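# Place tape roll, box and tape measure on shelf

## Task

Get the roll of tape, the box and the tape measure onto the shelf, and make sure that at the end the shelf carries nothing new apart from those three items (whatever sat there at the start may stay).

## Robot and tools

Robot: two arms, left_arm and right_arm, each ending in a five-finger hand (left_arm has a left hand, right_arm a right hand). Bases in the scene frame: left_arm at (-0.009, +0.367, +0.041) m, right_arm at (+0.004, -0.237, +0.028) m, both nearly unrotated. A post stands bolted to the floor behind the arms. Loose objects may occasionally get a short push from outside. Anything that falls off the table, or is set down off it and left, fails the task.

Frames: scene frame has its origin at table height midway between the arms, +z up, +x out over the table, +y toward left_arm. Reported hand positions (metres) and quaternions (wxyz) are in each arm's own base frame. Offsets in commands are along the axes of that arm's current Hand target. The hand point sits 0.05 m in front of the palm and 0.15 m from the wrist face; its +z runs along the straight fingers, +y out of the palm, +x across the palm away from the thumb on the right hand (toward the thumb on the left hand). A bracket on the little-finger side of the wrist can strike things. Printed poses may be off by a few cm; arms often rest 1 to 3 cm (sometimes 5 cm) below the commanded pose because of friction and weight.

Row layout (used by execute_actions and move): 28 numbers, each in [-1, 1]. Left arm first: dx, dy, dz, rx, ry, rz, then little, ring, middle, index, thumb_bend, thumb_turn, force_limit, speed; then the same 14 for the right arm. The six pose numbers are an offset, not a pose: they are measured from that arm's Hand target as it was when the action or move began, with 1.0 equal to 0.6 m of travel or 180 degrees; rx, ry, rz form a single rotation vector. All zeros means no new pose for that arm. Finger and thumb targets are absolute positions: -1 open/straight, +1 closed; thumb_turn -1 beside the palm, +1 in front facing the fingers. force_limit maps -1..+1 to about 0..10 N at the fingertip (0..15 N for the two thumb motors). speed rises linearly from nearly zero at -1 to full at +0.48 and stays full above; full travel takes 0.49 s. There is no 'no change' value for the hand: to keep a hand as it is, resend the last eight hand numbers actually executed for it (or, if none yet, its hand_measured six plus hand_force_limit and hand_speed).

execute_actions(actions, cameras): actions is a list of actions; each action is up to 15 rows, one per 1/30 s step, a short action repeating its final row to fill 15. Every row in an action counts from the same starting Hand target, so repeating an offset in a later action moves further. Images come back only if actions is empty or cameras names them.

move(target, speed, blend, blocking, cameras): target is one 28-number row or a list of up to 15 rows; every row is an offset from the same Hand targets present when the move begins, not from the previous row. speed is top path speed in m/s (0.002 to 4.3, default 0.25; turning is capped at twice that in rad/s), one value or one per target. blend in metres rounds corners between list targets (0 = stop at each). All paths finish together and are cut off after 10 s. Paths do not avoid obstacles or the other arm; faster moves overshoot and hit harder. Hand numbers of later targets are applied on arrival. blocking=false returns after about 0.5 s while the move continues. The result adds a move: line giving the ending (done, off_target, moving, held, fault) and limits (paced = pose clipped, held = steps withheld).

wait(seconds 0 to 3600): lets time pass without new commands; returns early if a running move ends. stop(): brakes a running move. zoom_image(camera, region [x0, y0, x1, y1], max 504x504): enlarges part of the newest image from cam_high, cam_low, cam_left_wrist or cam_right_wrist (each 896x504). show_instructions(): shows the reference pages. finished_scene(scene=1): ends the scene irrevocably; the three items must rest on the shelf unaided.

Result lines: Hand target (last commanded pose after clipping, base for the next offsets), end_effector_position and quat, joint positions, velocities (may read 'within noise'), joint torques (offset, scaled, noisy; numbers 3 and 4 wrap at ±28 N m), hand_measured, hand_stopped_by (moving, target, force, stalled, fault), hand_load_n (positive = finger pushed open; drops to about 0 when a grip is lost), hand_force_limit, hand_speed, and possible MOTOR HOT or OVER-TEMPERATURE FAULT lines.

Control notes: orientation commands are clipped to 40 degrees from the current orientation each step. If the hand stops short, send the remaining gap as a new offset. A blocked arm keeps pushing until commanded back past its hand point. Wrist near the waist axis can make the whole arm swing. Gripping: thumb fully turned in front closes around objects 0.035 to 0.065 m thick; handles down to 0.025 m; thumb tip against index pad pinches light items up to about 0.08 m. Close gently with speed -0.94 or lower. A motor locks on reaching target or force_limit; to tighten, raise force_limit and send a more-closed target; to release, send a target more open than hand_measured.

Avoid: drops of any height, letting go of moving items, fast impacts, hard presses on fixed or heavy things, excessive finger loads, any contact between the two arms or hands (can end the scene), long stretched-out holds that overheat motors (at 100 °C the arm collapses for 30 to 60 s). Joint ranges (rad): waist ±2.880, shoulder 0 to 3.142, elbow 0 to 3.019, wrist pitch -1.693 to 1.571, wrist yaw ±1.571, wrist roll ±2.094.

Each tool is called after "Emit:" by a JSON object that holds its "name" and its "arguments".

Reference images:

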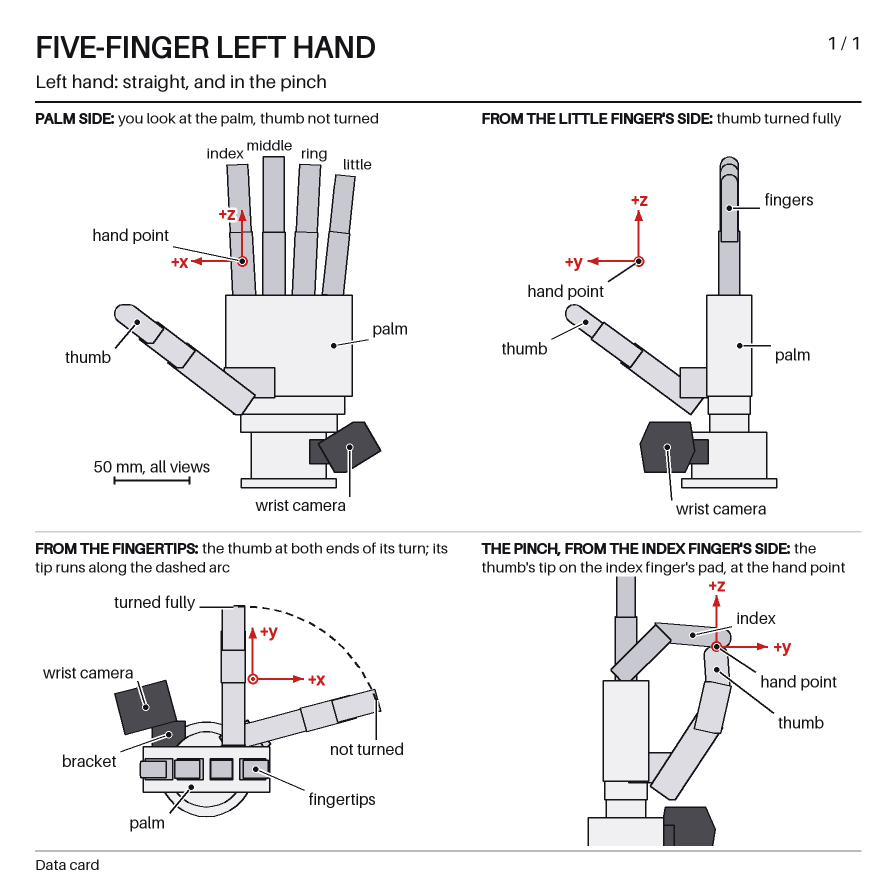

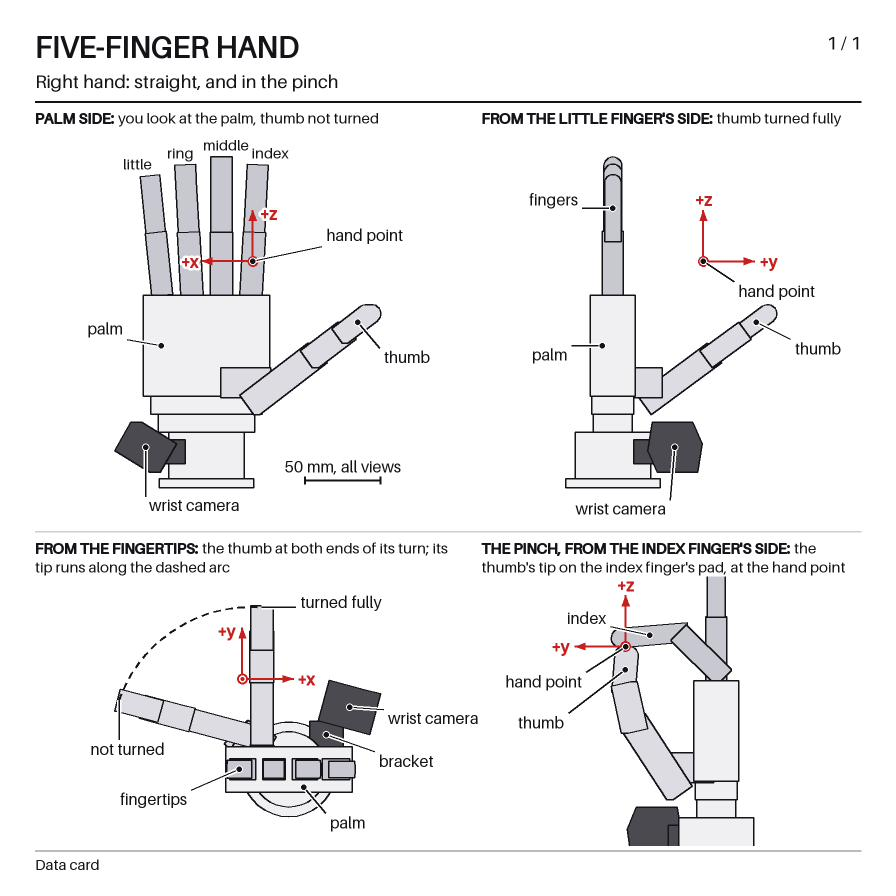

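## Session

Emit:
{"name": "execute_actions", "arguments": {"actions": []}}

Scene clock: 0.00 s.
left_arm: end_effector_position=(+0.6524, -0.2572, +0.3092) hand_measured=(-1.000, -1.000, -1.000, -1.000, -1.000, -1.000) hand_load_n=(+0.0, +0.0, +0.0, +0.0, +0.0, +0.0) hand_stopped_by=(target, target, target, target, target, target) hand_force_limit=0.00 hand_speed=-0.80 end_effector_quat_wxyz=(+0.553, +0.070, +0.733, +0.390) | right_arm: end_effector_position=(+0.2789, -0.3002, +0.1990) hand_measured=(-1.000, -1.000, -1.000, -1.000, -1.000, -1.000) hand_load_n=(+0.0, +0.0, +0.0, +0.0, +0.0, +0.0) hand_stopped_by=(target, target, target, target, target, target) hand_force_limit=0.00 hand_speed=-0.80 end_effector_quat_wxyz=(+0.076, +0.042, +0.738, -0.669)
Joint positions: left_arm=[-0.672 1.958 1.613 0.122 -1.182 2.074] | right_arm=[-0.464 0.933 0.411 0.337 1.043 0.33]
Joint velocities: within noise
Joint torques (N m): no reading
Heat: left arm: hottest waist 29 °C; right arm: hottest waist 26 °C.
Hand target: left_arm +0.6558, -0.2599, +0.3115; +0.557, +0.066, +0.732, +0.388 | right_arm +0.2845, -0.3030, +0.2114; +0.085, +0.049, +0.733, -0.673

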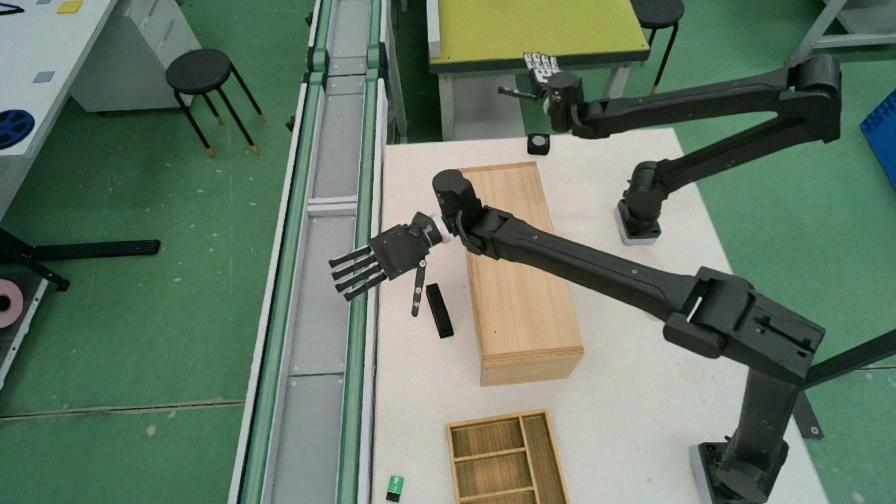

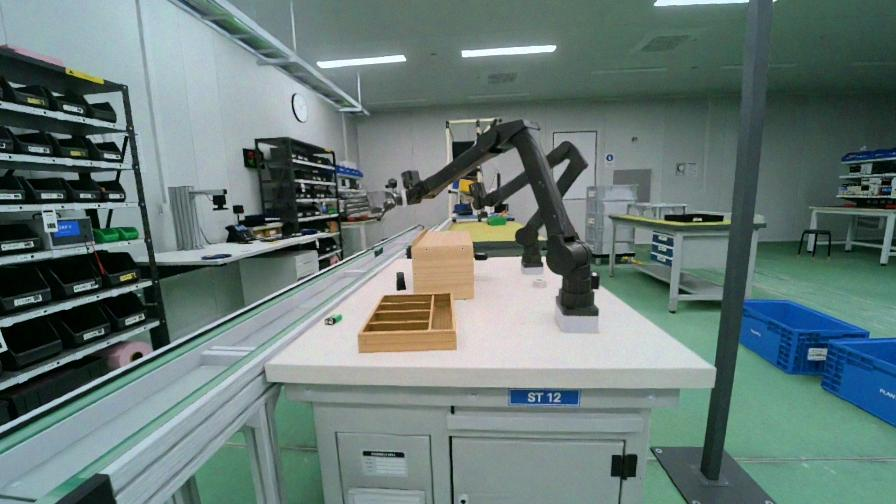

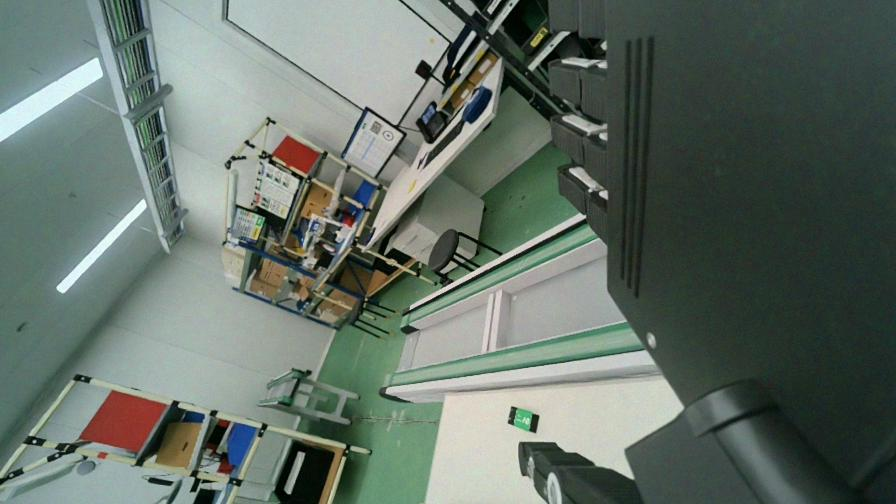

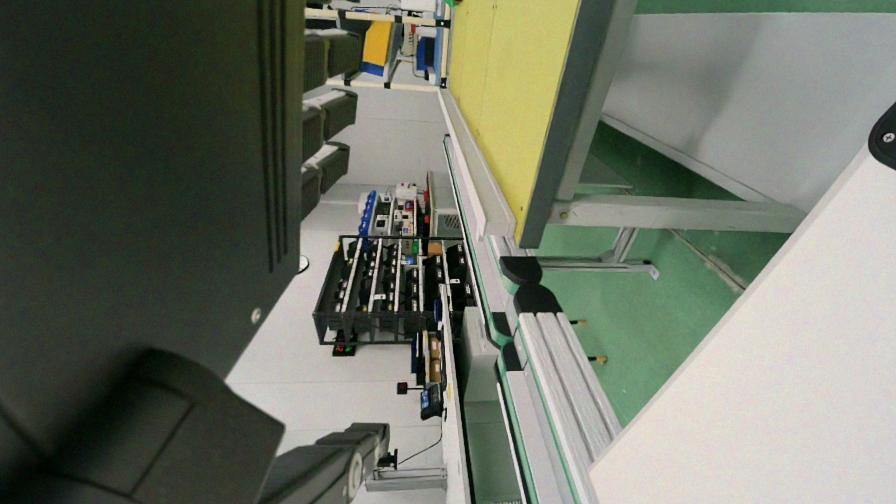

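Emit:
{"name": "zoom_image", "arguments": {"camera": "cam_high", "region": [370, 250, 650, 410]}}

Emit:
{"name": "zoom_image", "arguments": {"camera": "cam_high", "region": [360, 380, 620, 504]}}

Emit:
{"name": "zoom_image", "arguments": {"camera": "cam_high", "region": [480, 120, 760, 260]}}

Emit:
{"name": "zoom_image", "arguments": {"camera": "cam_low", "region": [300, 200, 620, 380]}}

Scaled by 1.800.

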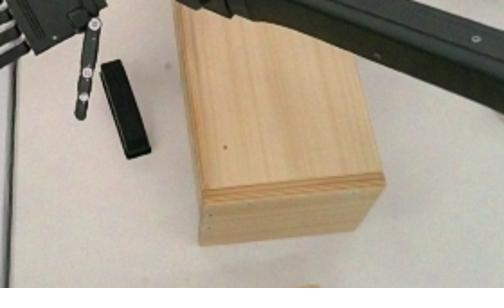

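Scaled by 1.938.

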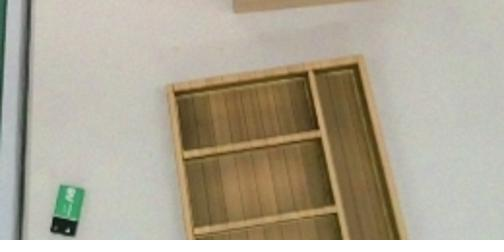

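Scaled by 1.800.

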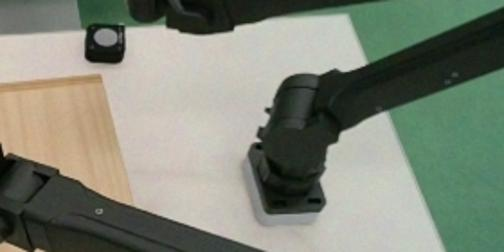

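Scaled by 1.575.

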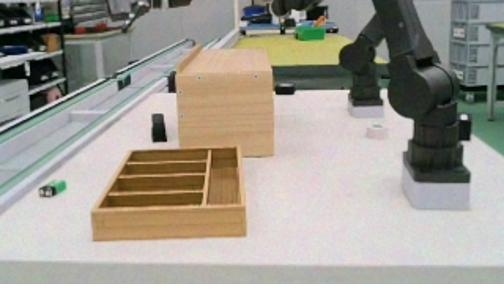

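Emit:
{"name": "zoom_image", "arguments": {"camera": "cam_low", "region": [380, 220, 500, 310]}}

Emit:
{"name": "zoom_image", "arguments": {"camera": "cam_low", "region": [500, 250, 620, 340]}}

Emit:
{"name": "zoom_image", "arguments": {"camera": "cam_high", "region": [440, 150, 600, 270]}}

Scaled by 4.200.

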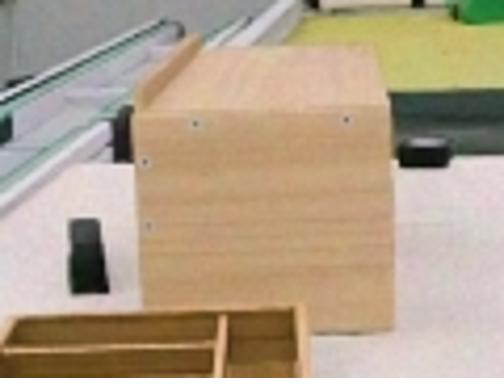

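Scaled by 4.200.

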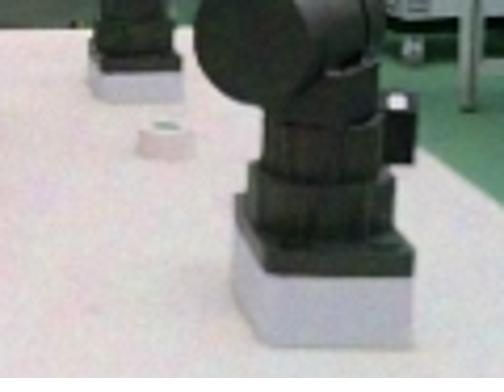

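Scaled by 3.150.

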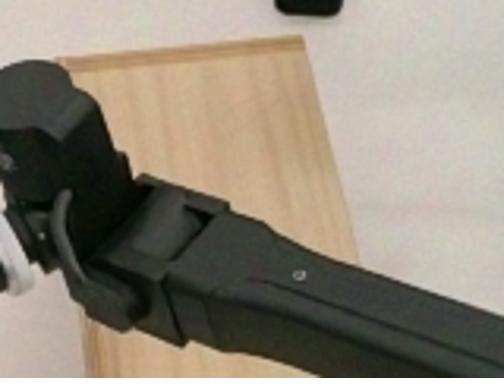

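Emit:
{"name": "move", "arguments": {"target": [[0.0862,0.5878,-0.0365,0.0704,0.1807,-0.1636,-1,-1,-1,-1,-1,-1,0,-0.8,0,0,0,0,0,0,-1,-1,-1,-1,-1,-1,0,-0.8],[0.3428,0.8722,-0.2017,0.0257,0.6543,-0.4912,-1,-1,-1,-1,-1,-1,0,-0.8,0,0,0,0,0,0,-1,-1,-1,-1,-1,-1,0,-0.8]], "speed": 0.3, "blend": 0.05, "cameras": ["all"]}}

Scene clock: 103.00 s.
left_arm: end_effector_position=(+0.3053, +0.1511, +0.5004) hand_measured=(-1.000, -1.000, -1.000, -1.000, -1.000, -1.000) hand_load_n=(+0.0, +0.0, +0.0, +0.0, +0.0, +0.0) hand_stopped_by=(target, target, target, target, target, target) hand_force_limit=0.00 hand_speed=-0.80 end_effector_quat_wxyz=(-0.212, +0.710, -0.603, +0.295) | right_arm: end_effector_position=(+0.2789, -0.3002, +0.1990) hand_measured=(-1.000, -1.000, -1.000, -1.000, -1.000, -1.000) hand_load_n=(+0.0, +0.0, +0.0, +0.0, +0.0, +0.0) hand_stopped_by=(target, target, target, target, target, target) hand_force_limit=0.00 hand_speed=-0.80 end_effector_quat_wxyz=(+0.076, +0.042, +0.738, -0.669)
Joint positions: left_arm=[0.758 1.214 1.866 -1.671 0.528 0.442] | right_arm=[-0.464 0.933 0.411 0.337 1.043 0.33]
Joint torques (N m): left_arm=[2.32 -7.06 6.42 1.06 0.43 -0.15] | right_arm=[-0.91 -4.84 10.32 1.61 0.2 -0.04]
Heat: left arm: hottest shoulder 30 °C; right arm: hottest elbow 33 °C.
Hand target: left_arm +0.2994, +0.1505, +0.5000; +0.114, +0.697, -0.677, +0.205 | right_arm +0.2845, -0.3030, +0.2114; +0.085, +0.049, +0.733, -0.673
Off the commanded pose: left_arm 0.006 m, 48 deg; orientation clipped | right_arm 0.014 m, 1 deg.
joint sent to its limit (left arm) — joint 4 (wrist pitch), lower limit. The joint targets are off in orientation, not in position.
move: off_target (left_arm); limits=paced

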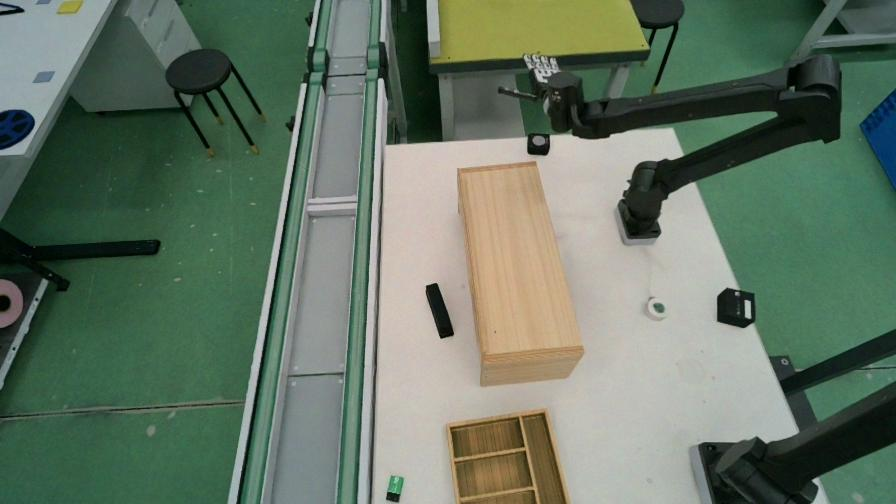

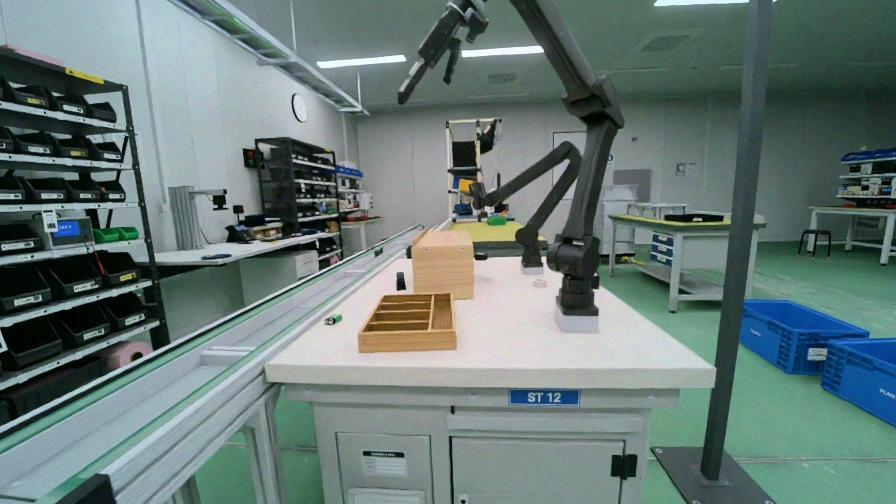

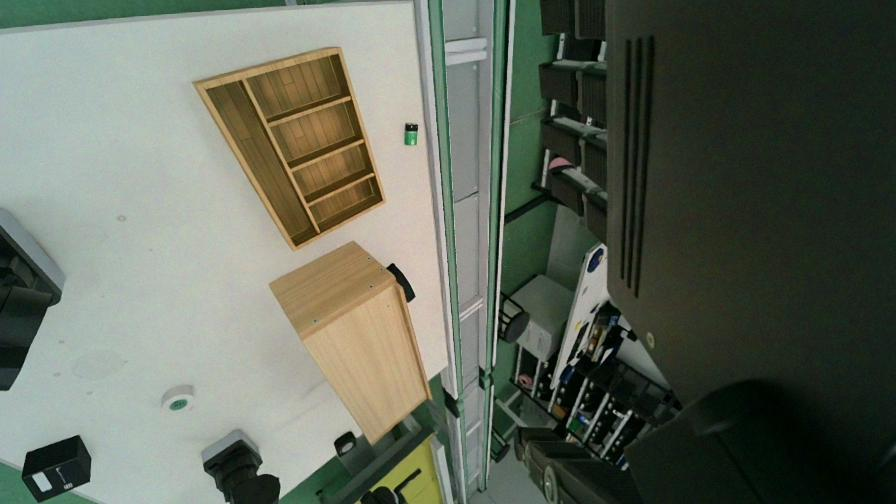

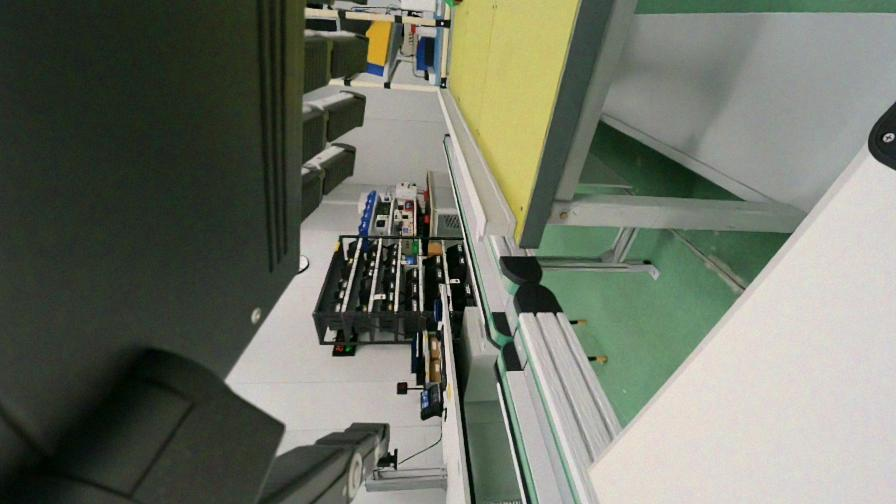

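Emit:
{"name": "zoom_image", "arguments": {"camera": "cam_left_wrist", "region": [240, 220, 460, 460]}}

Emit:
{"name": "zoom_image", "arguments": {"camera": "cam_high", "region": [610, 260, 790, 350]}}

Emit:
{"name": "zoom_image", "arguments": {"camera": "cam_left_wrist", "region": [0, 360, 240, 504]}}

Scaled by 2.100.

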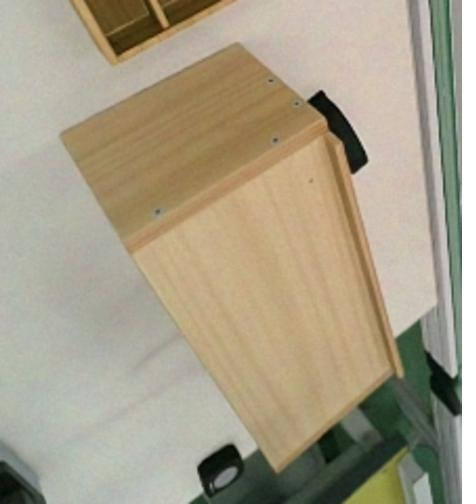

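Scaled by 2.800.

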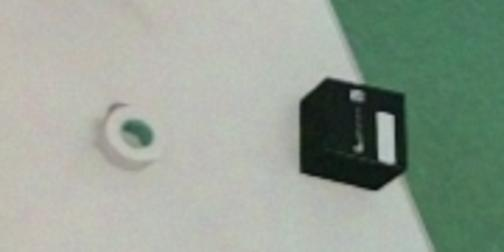

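Scaled by 2.100.

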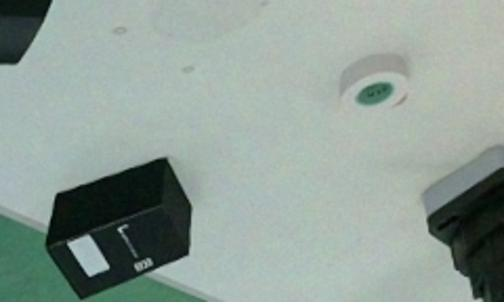

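Emit:
{"name": "move", "arguments": {"target": [[0.7348,0.3472,0.5045,0.1438,-0.3577,0.5181,-1,-1,-1,-1,-1,-1,0,-0.8,0,0,0,0,0,0,-1,-1,-1,-1,-1,-1,0,-0.8],[0.5947,0.3848,0.7873,0.1438,-0.3577,0.5181,-1,-1,-1,-1,-1,-1,0,-0.8,0,0,0,0,0,0,-1,-1,-1,-1,-1,-1,0,-0.8]], "speed": 0.3, "blend": 0.03, "cameras": ["cam_high","cam_left_wrist"]}}

Scene clock: 137.60 s.
left_arm: end_effector_position=(+0.1397, -0.3556, +0.3930) hand_measured=(-1.000, -1.000, -1.000, -1.000, -1.000, -1.000) hand_load_n=(+0.0, +0.0, +0.0, +0.0, +0.0, +0.0) hand_stopped_by=(target, target, target, target, target, target) hand_force_limit=0.00 hand_speed=-0.80 end_effector_quat_wxyz=(+0.517, -0.031, +0.852, -0.071) | right_arm: end_effector_position=(+0.2789, -0.3002, +0.1990) hand_measured=(-1.000, -1.000, -1.000, -1.000, -1.000, -1.000) hand_load_n=(+0.0, +0.0, +0.0, +0.0, +0.0, +0.0) hand_stopped_by=(target, target, target, target, target, target) hand_force_limit=0.00 hand_speed=-0.80 end_effector_quat_wxyz=(+0.076, +0.042, +0.738, -0.669)
Joint positions: left_arm=[-1.618 1.37 1.571 -1.672 -1.095 -0.061] | right_arm=[-0.464 0.933 0.411 0.337 1.043 0.33]
Joint torques (N m): left_arm=[1.9 -10.34 7.49 0.58 -0.63 -0.14] | right_arm=[-0.5 -4.89 10.3 1.61 0.19 -0.03]
Heat: left arm: hottest waist 29 °C; right arm: hottest elbow 34 °C.
Hand target: left_arm +0.1430, -0.3535, +0.3933; +0.517, -0.040, +0.852, -0.071 (not the last commanded pose) | right_arm +0.2845, -0.3030, +0.2114; +0.085, +0.049, +0.733, -0.673
Off the commanded pose: left_arm 0.187 m, 10 deg | right_arm 0.014 m, 1 deg.
move: held (left_arm; a check stopped the path); path passed 0 of 2 targets; limits=held
pose unreachable (left arm): on one or more control steps of this call, first in action 0 (counted from 0), this arm could not follow its commanded pose, so it was not sent that pose on those steps. It may still have moved: this result reports where it is.
cause: moving toward the commanded pose would bring a part of the arm too close to another arm (a part of this arm just beyond joint 4 (wrist pitch) and a part of the right arm just beyond its joint 2 (shoulder), 43 mm apart when this arm was first held).

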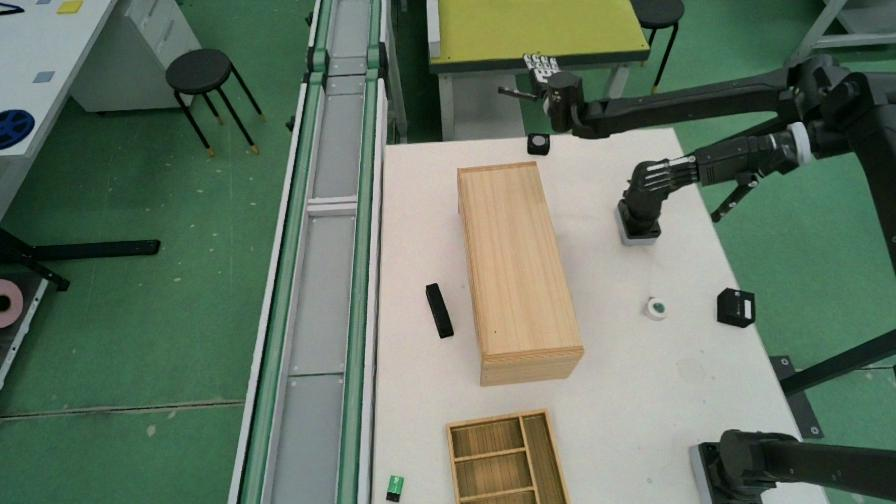

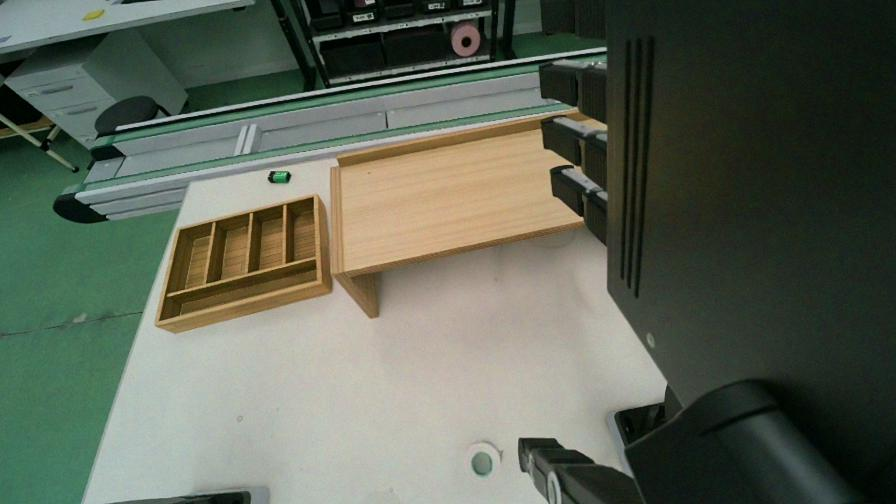

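Emit:
{"name": "zoom_image", "arguments": {"camera": "cam_high", "region": [508, 114, 568, 174]}}

Emit:
{"name": "zoom_image", "arguments": {"camera": "cam_left_wrist", "region": [400, 360, 680, 504]}}

Emit:
{"name": "zoom_image", "arguments": {"camera": "cam_left_wrist", "region": [140, 120, 620, 360]}}

Scaled by 8.400.

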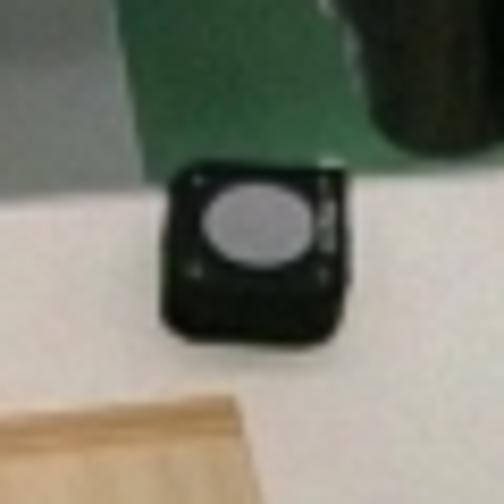

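Scaled by 1.800.

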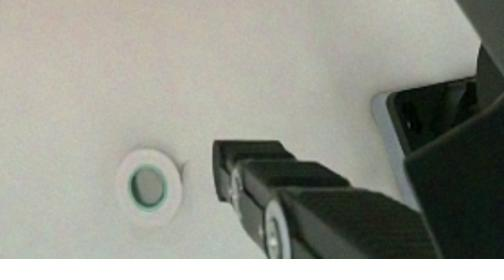

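Scaled by 1.050.

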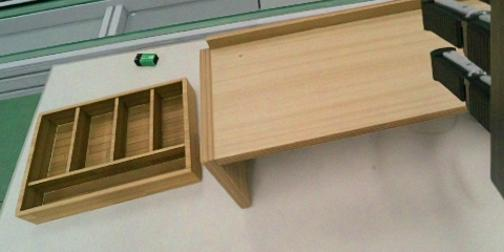

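Emit:
{"name": "move", "arguments": {"target": [0,0,0,0,0,0,-1,-1,-1,-1,-1,-1,0,-0.8,0.1005,0.0835,0.0115,-0.1771,0.0349,-0.0529,-1,-1,-1,-1,-1,1,0,0], "speed": 0.2, "cameras": ["all"]}}

Scene clock: 197.43 s.
left_arm: end_effector_position=(+0.1397, -0.3556, +0.3930) hand_measured=(-1.000, -1.000, -1.000, -1.000, -1.000, -1.000) hand_load_n=(+0.0, -0.5, +0.0, +0.0, +0.0, +0.0) hand_stopped_by=(target, target, target, target, target, target) hand_force_limit=0.00 hand_speed=-0.80 end_effector_quat_wxyz=(+0.517, -0.031, +0.852, -0.071) | right_arm: end_effector_position=(+0.2333, -0.2942, +0.1373) hand_measured=(-1.000, -1.000, -1.000, -1.000, -1.000, +1.000) hand_load_n=(+0.0, +0.0, +0.0, +0.0, +0.0, +0.0) hand_stopped_by=(target, target, target, target, target, target) hand_force_limit=0.00 hand_speed=0.00 end_effector_quat_wxyz=(+0.002, -0.013, +0.880, -0.475)
Joint positions: left_arm=[-1.618 1.37 1.571 -1.672 -1.095 -0.061] | right_arm=[-0.688 0.924 0.587 -0.455 0.688 0.56]
Joint torques (N m): left_arm=[2.14 -10.46 7.57 0.59 -0.63 -0.14] | right_arm=[-0.03 -6.01 9.16 1.77 0.57 -0.05]
Heat: left arm: hottest elbow 29 °C; right arm: hottest elbow 35 °C.
Hand target: left_arm +0.1430, -0.3535, +0.3933; +0.517, -0.040, +0.852, -0.071 | right_arm +0.2362, -0.2937, +0.1404; +0.007, -0.014, +0.877, -0.480 (not the last commanded pose)
Off the commanded pose: left_arm 0.004 m, 1 deg | right_arm 0.019 m, 4 deg.
move: held (right_arm; a check stopped the path); limits=held
pose unreachable (right arm): on one or more control steps of this call, first in action 0 (counted from 0), this arm could not follow its commanded pose, so it was not sent that pose on those steps. It may still have moved: this result reports where it is.
cause: moving toward the commanded pose would bring a part of the arm too close to another arm (a part of this arm just beyond joint 3 (elbow) and a part of the left arm just beyond its joint 4 (wrist pitch), 16 mm apart when this arm was first held).

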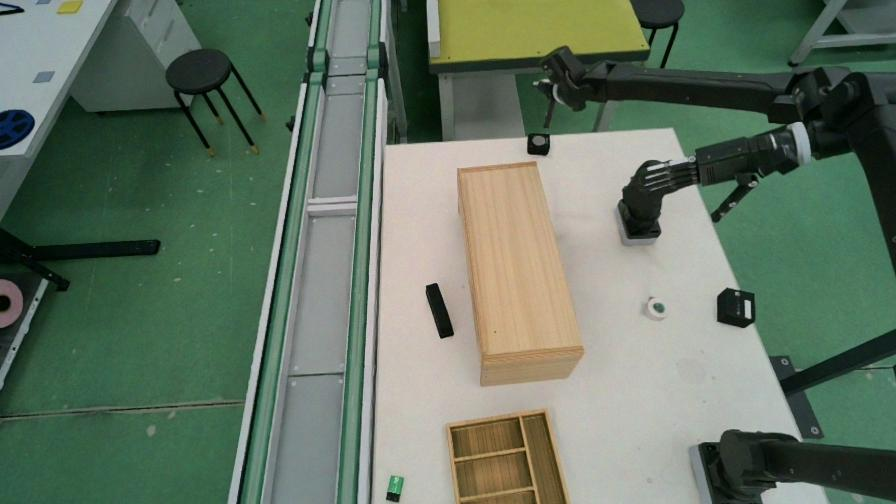

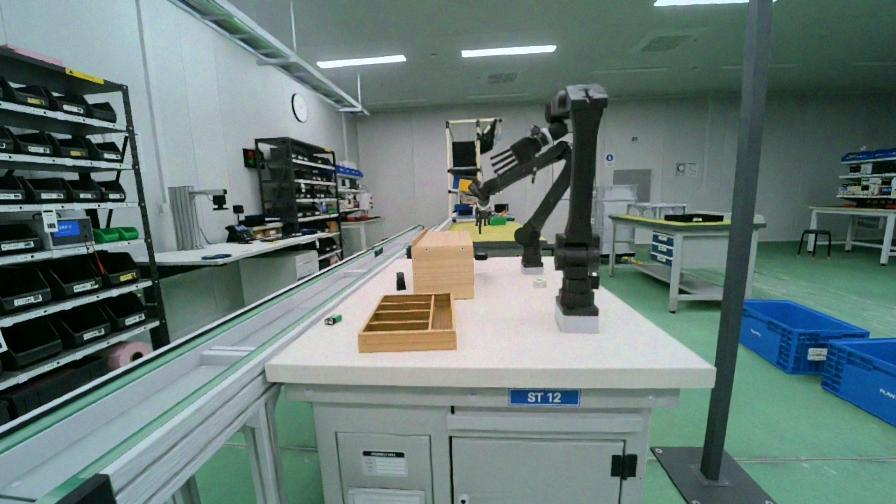

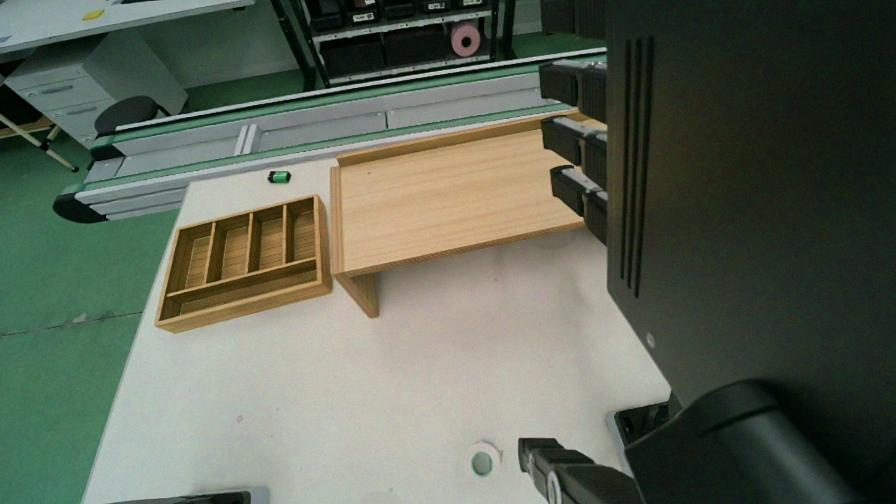

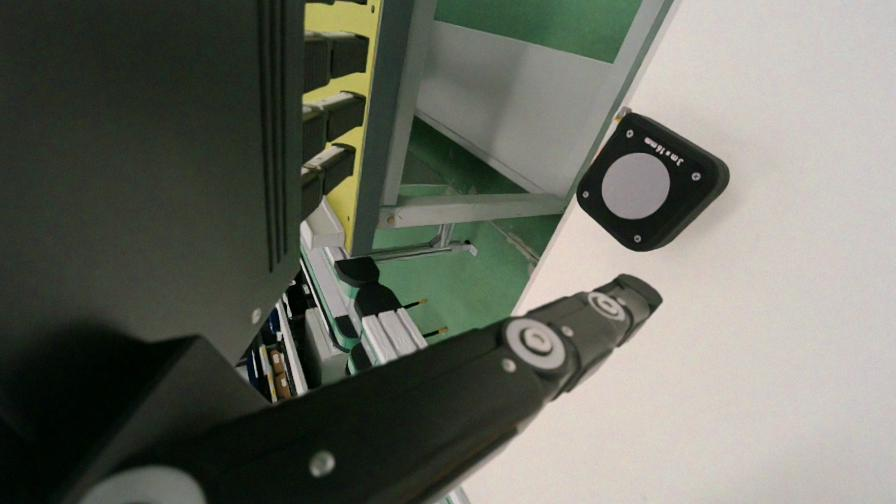

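Emit:
{"name": "move", "arguments": {"target": [0.4673,0.0435,0.0532,0.0731,0.1731,-0.3214,-1,-1,-1,-1,-1,1,0,0,0,0,0,0,0,0,-1,-1,-1,-1,-1,1,0,0], "speed": 0.2, "cameras": ["all"]}}

Scene clock: 223.40 s.
left_arm: end_effector_position=(+0.1361, -0.3554, +0.3806) hand_measured=(-1.000, -1.000, -1.000, -1.000, -1.000, +1.000) hand_load_n=(+0.0, +0.0, +0.0, +0.0, +0.0, +0.5) hand_stopped_by=(target, target, target, target, target, target) hand_force_limit=0.00 hand_speed=0.00 end_effector_quat_wxyz=(+0.505, -0.043, +0.858, -0.080) | right_arm: end_effector_position=(+0.2333, -0.2942, +0.1373) hand_measured=(-1.000, -1.000, -1.000, -1.000, -1.000, +1.000) hand_load_n=(+0.0, +0.0, +0.0, +0.0, +0.0, +0.0) hand_stopped_by=(target, target, target, target, target, target) hand_force_limit=0.00 hand_speed=0.00 end_effector_quat_wxyz=(+0.002, -0.013, +0.880, -0.475)
Joint positions: left_arm=[-1.618 1.358 1.54 -1.644 -1.071 -0.084] | right_arm=[-0.688 0.924 0.587 -0.455 0.688 0.56]
Joint torques (N m): left_arm=[1.49 -9.64 8.44 0.35 -0.62 0.01] | right_arm=[-0.15 -5.83 9.13 1.77 0.58 -0.05]
Heat: left arm: hottest elbow 29 °C; right arm: hottest elbow 35 °C.
Hand target: left_arm +0.1363, -0.3561, +0.3835; +0.506, -0.041, +0.858, -0.079 (not the last commanded pose) | right_arm +0.2362, -0.2937, +0.1404; +0.007, -0.014, +0.877, -0.480
Off the commanded pose: left_arm 0.269 m, 65 deg | right_arm 0.004 m, 1 deg.
move: held (left_arm; a check stopped the path); limits=held
pose unreachable (left arm): on one or more control steps of this call, first in action 0 (counted from 0), this arm could not follow its commanded pose, so it was not sent that pose on those steps. It may still have moved: this result reports where it is.
cause: moving toward the commanded pose would bring a part of the arm too close to another arm (a part of this arm just beyond joint 4 (wrist pitch) and a part of the right arm just beyond its joint 3 (elbow), 10 mm apart when this arm was first held).

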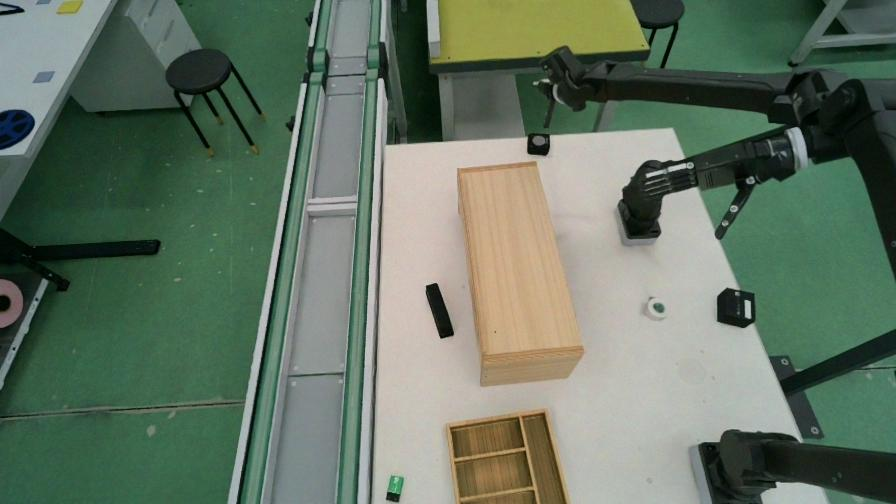

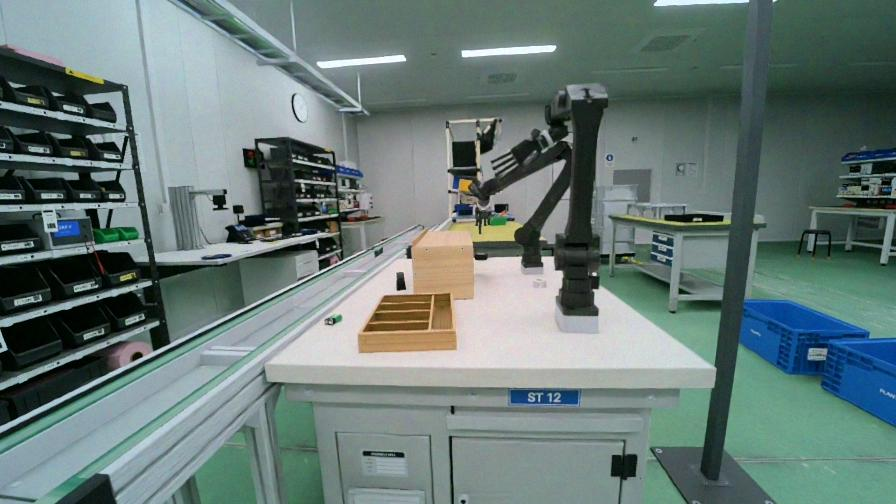

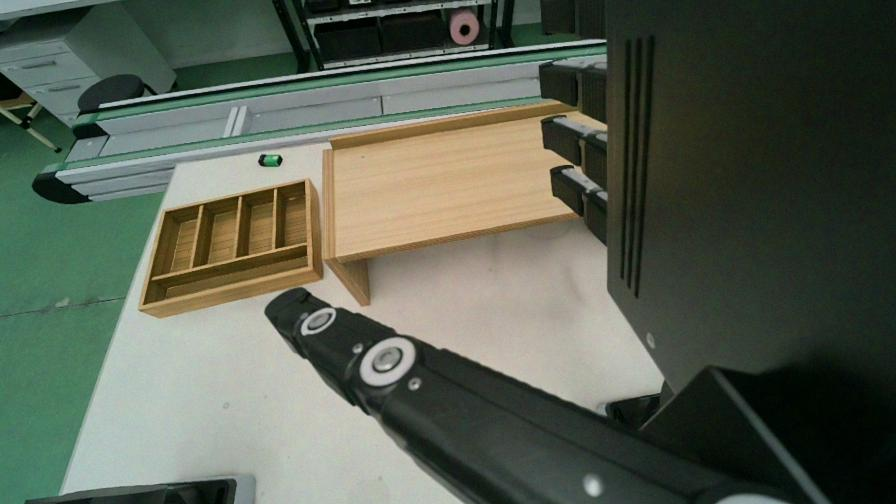

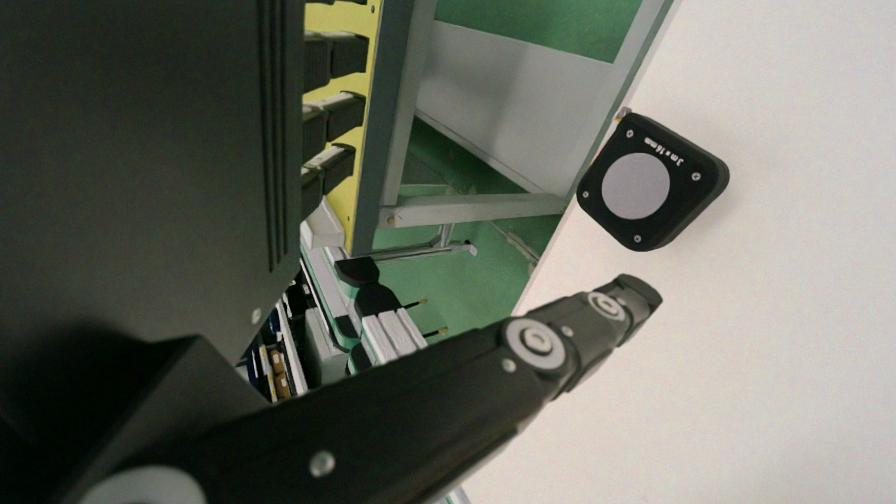

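Emit:
{"name": "move", "arguments": {"target": [[-0.2797,0.3208,0.154,0.0365,0.0821,-0.1588,-1,-1,-1,-1,-1,1,0,0,0,0,0,0,0,0,-1,-1,-1,-1,-1,1,0,0],[0.4453,0.0507,0.0663,0.073,0.1642,-0.3175,-1,-1,-1,-1,-1,1,0,0,0,0,0,0,0,0,-1,-1,-1,-1,-1,1,0,0]], "speed": 0.2, "blend": 0.03, "cameras": ["all"]}}

Scene clock: 236.43 s.
left_arm: end_effector_position=(+0.0446, -0.3670, +0.1313) hand_measured=(-1.000, -1.000, -1.000, -1.000, -1.000, +1.000) hand_load_n=(+0.0, +0.0, +0.0, +0.0, +0.0, +0.0) hand_stopped_by=(target, target, target, target, target, target) hand_force_limit=0.00 hand_speed=0.00 end_effector_quat_wxyz=(+0.186, -0.364, +0.818, -0.405) | right_arm: end_effector_position=(+0.2333, -0.2942, +0.1373) hand_measured=(-1.000, -1.000, -1.000, -1.000, -1.000, +1.000) hand_load_n=(+0.0, +0.0, +0.0, -0.5, +0.0, +0.0) hand_stopped_by=(target, target, target, target, target, target) hand_force_limit=0.00 hand_speed=0.00 end_effector_quat_wxyz=(+0.002, -0.013, +0.880, -0.475)
Joint positions: left_arm=[-1.661 0.962 0.629 -0.575 -0.701 -0.678] | right_arm=[-0.688 0.924 0.587 -0.455 0.688 0.56]
Joint torques (N m): left_arm=[1.03 -3.6 7.77 2.4 -0.38 -0.15] | right_arm=[-0.26 -5.89 9.18 1.73 0.56 -0.05]
Heat: left arm: hottest elbow 29 °C; right arm: hottest elbow 35 °C.
Hand target: left_arm +0.0417, -0.3700, +0.1289; +0.183, -0.365, +0.816, -0.408 | right_arm +0.2362, -0.2937, +0.1404; +0.007, -0.014, +0.877, -0.480
Off the commanded pose: left_arm 0.005 m, 1 deg | right_arm 0.004 m, 1 deg.
move: done

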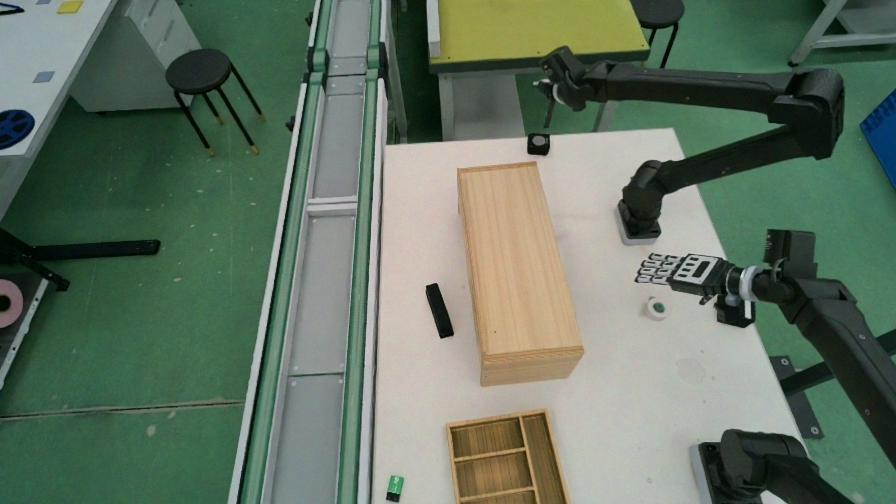

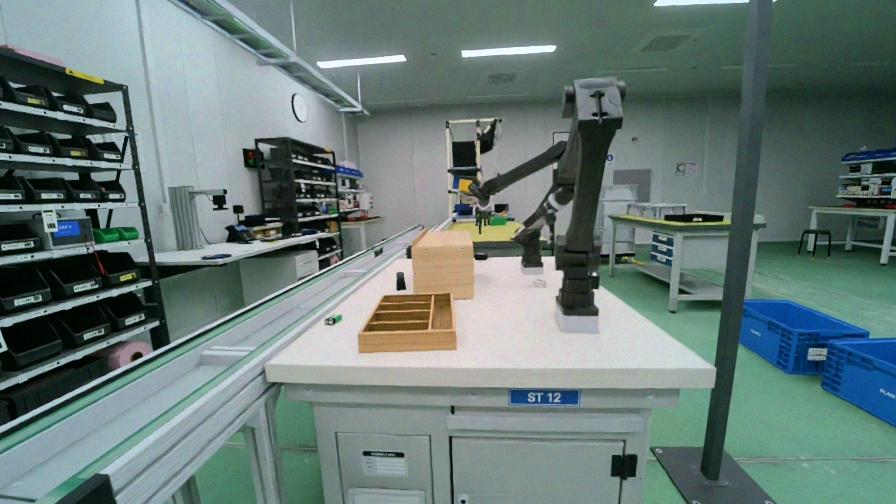

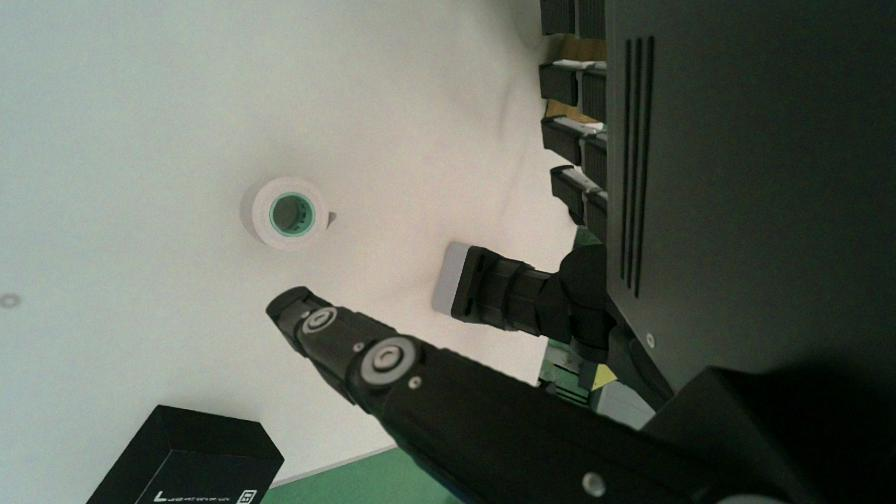

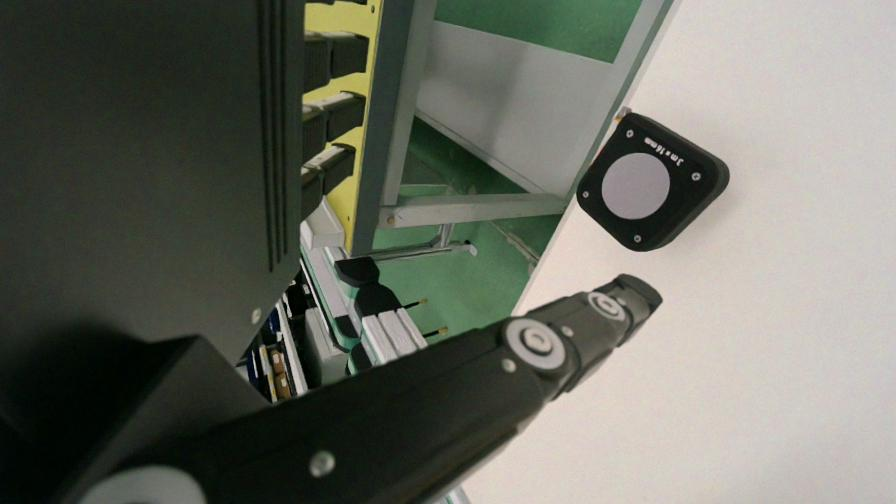

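Emit:
{"name": "zoom_image", "arguments": {"camera": "cam_left_wrist", "region": [220, 150, 380, 270]}}

Emit:
{"name": "zoom_image", "arguments": {"camera": "cam_low", "region": [520, 260, 560, 300]}}

Emit:
{"name": "zoom_image", "arguments": {"camera": "cam_high", "region": [620, 240, 780, 340]}}

Scaled by 3.150.

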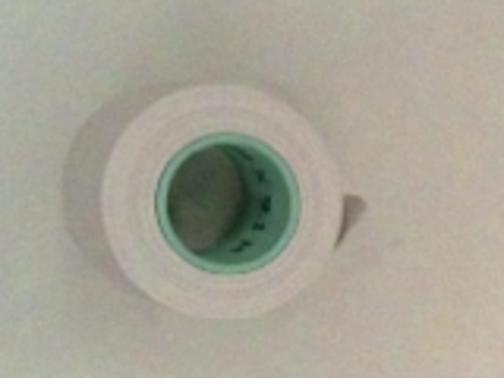

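Scaled by 12.600.

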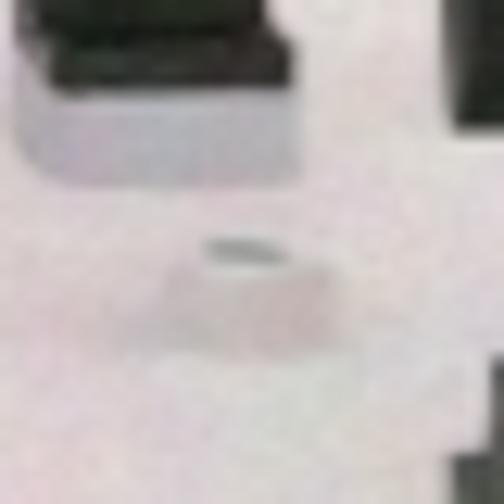

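Scaled by 3.150.

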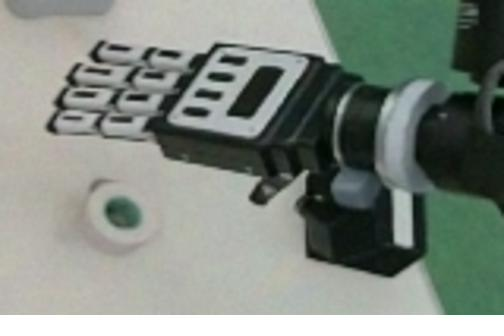

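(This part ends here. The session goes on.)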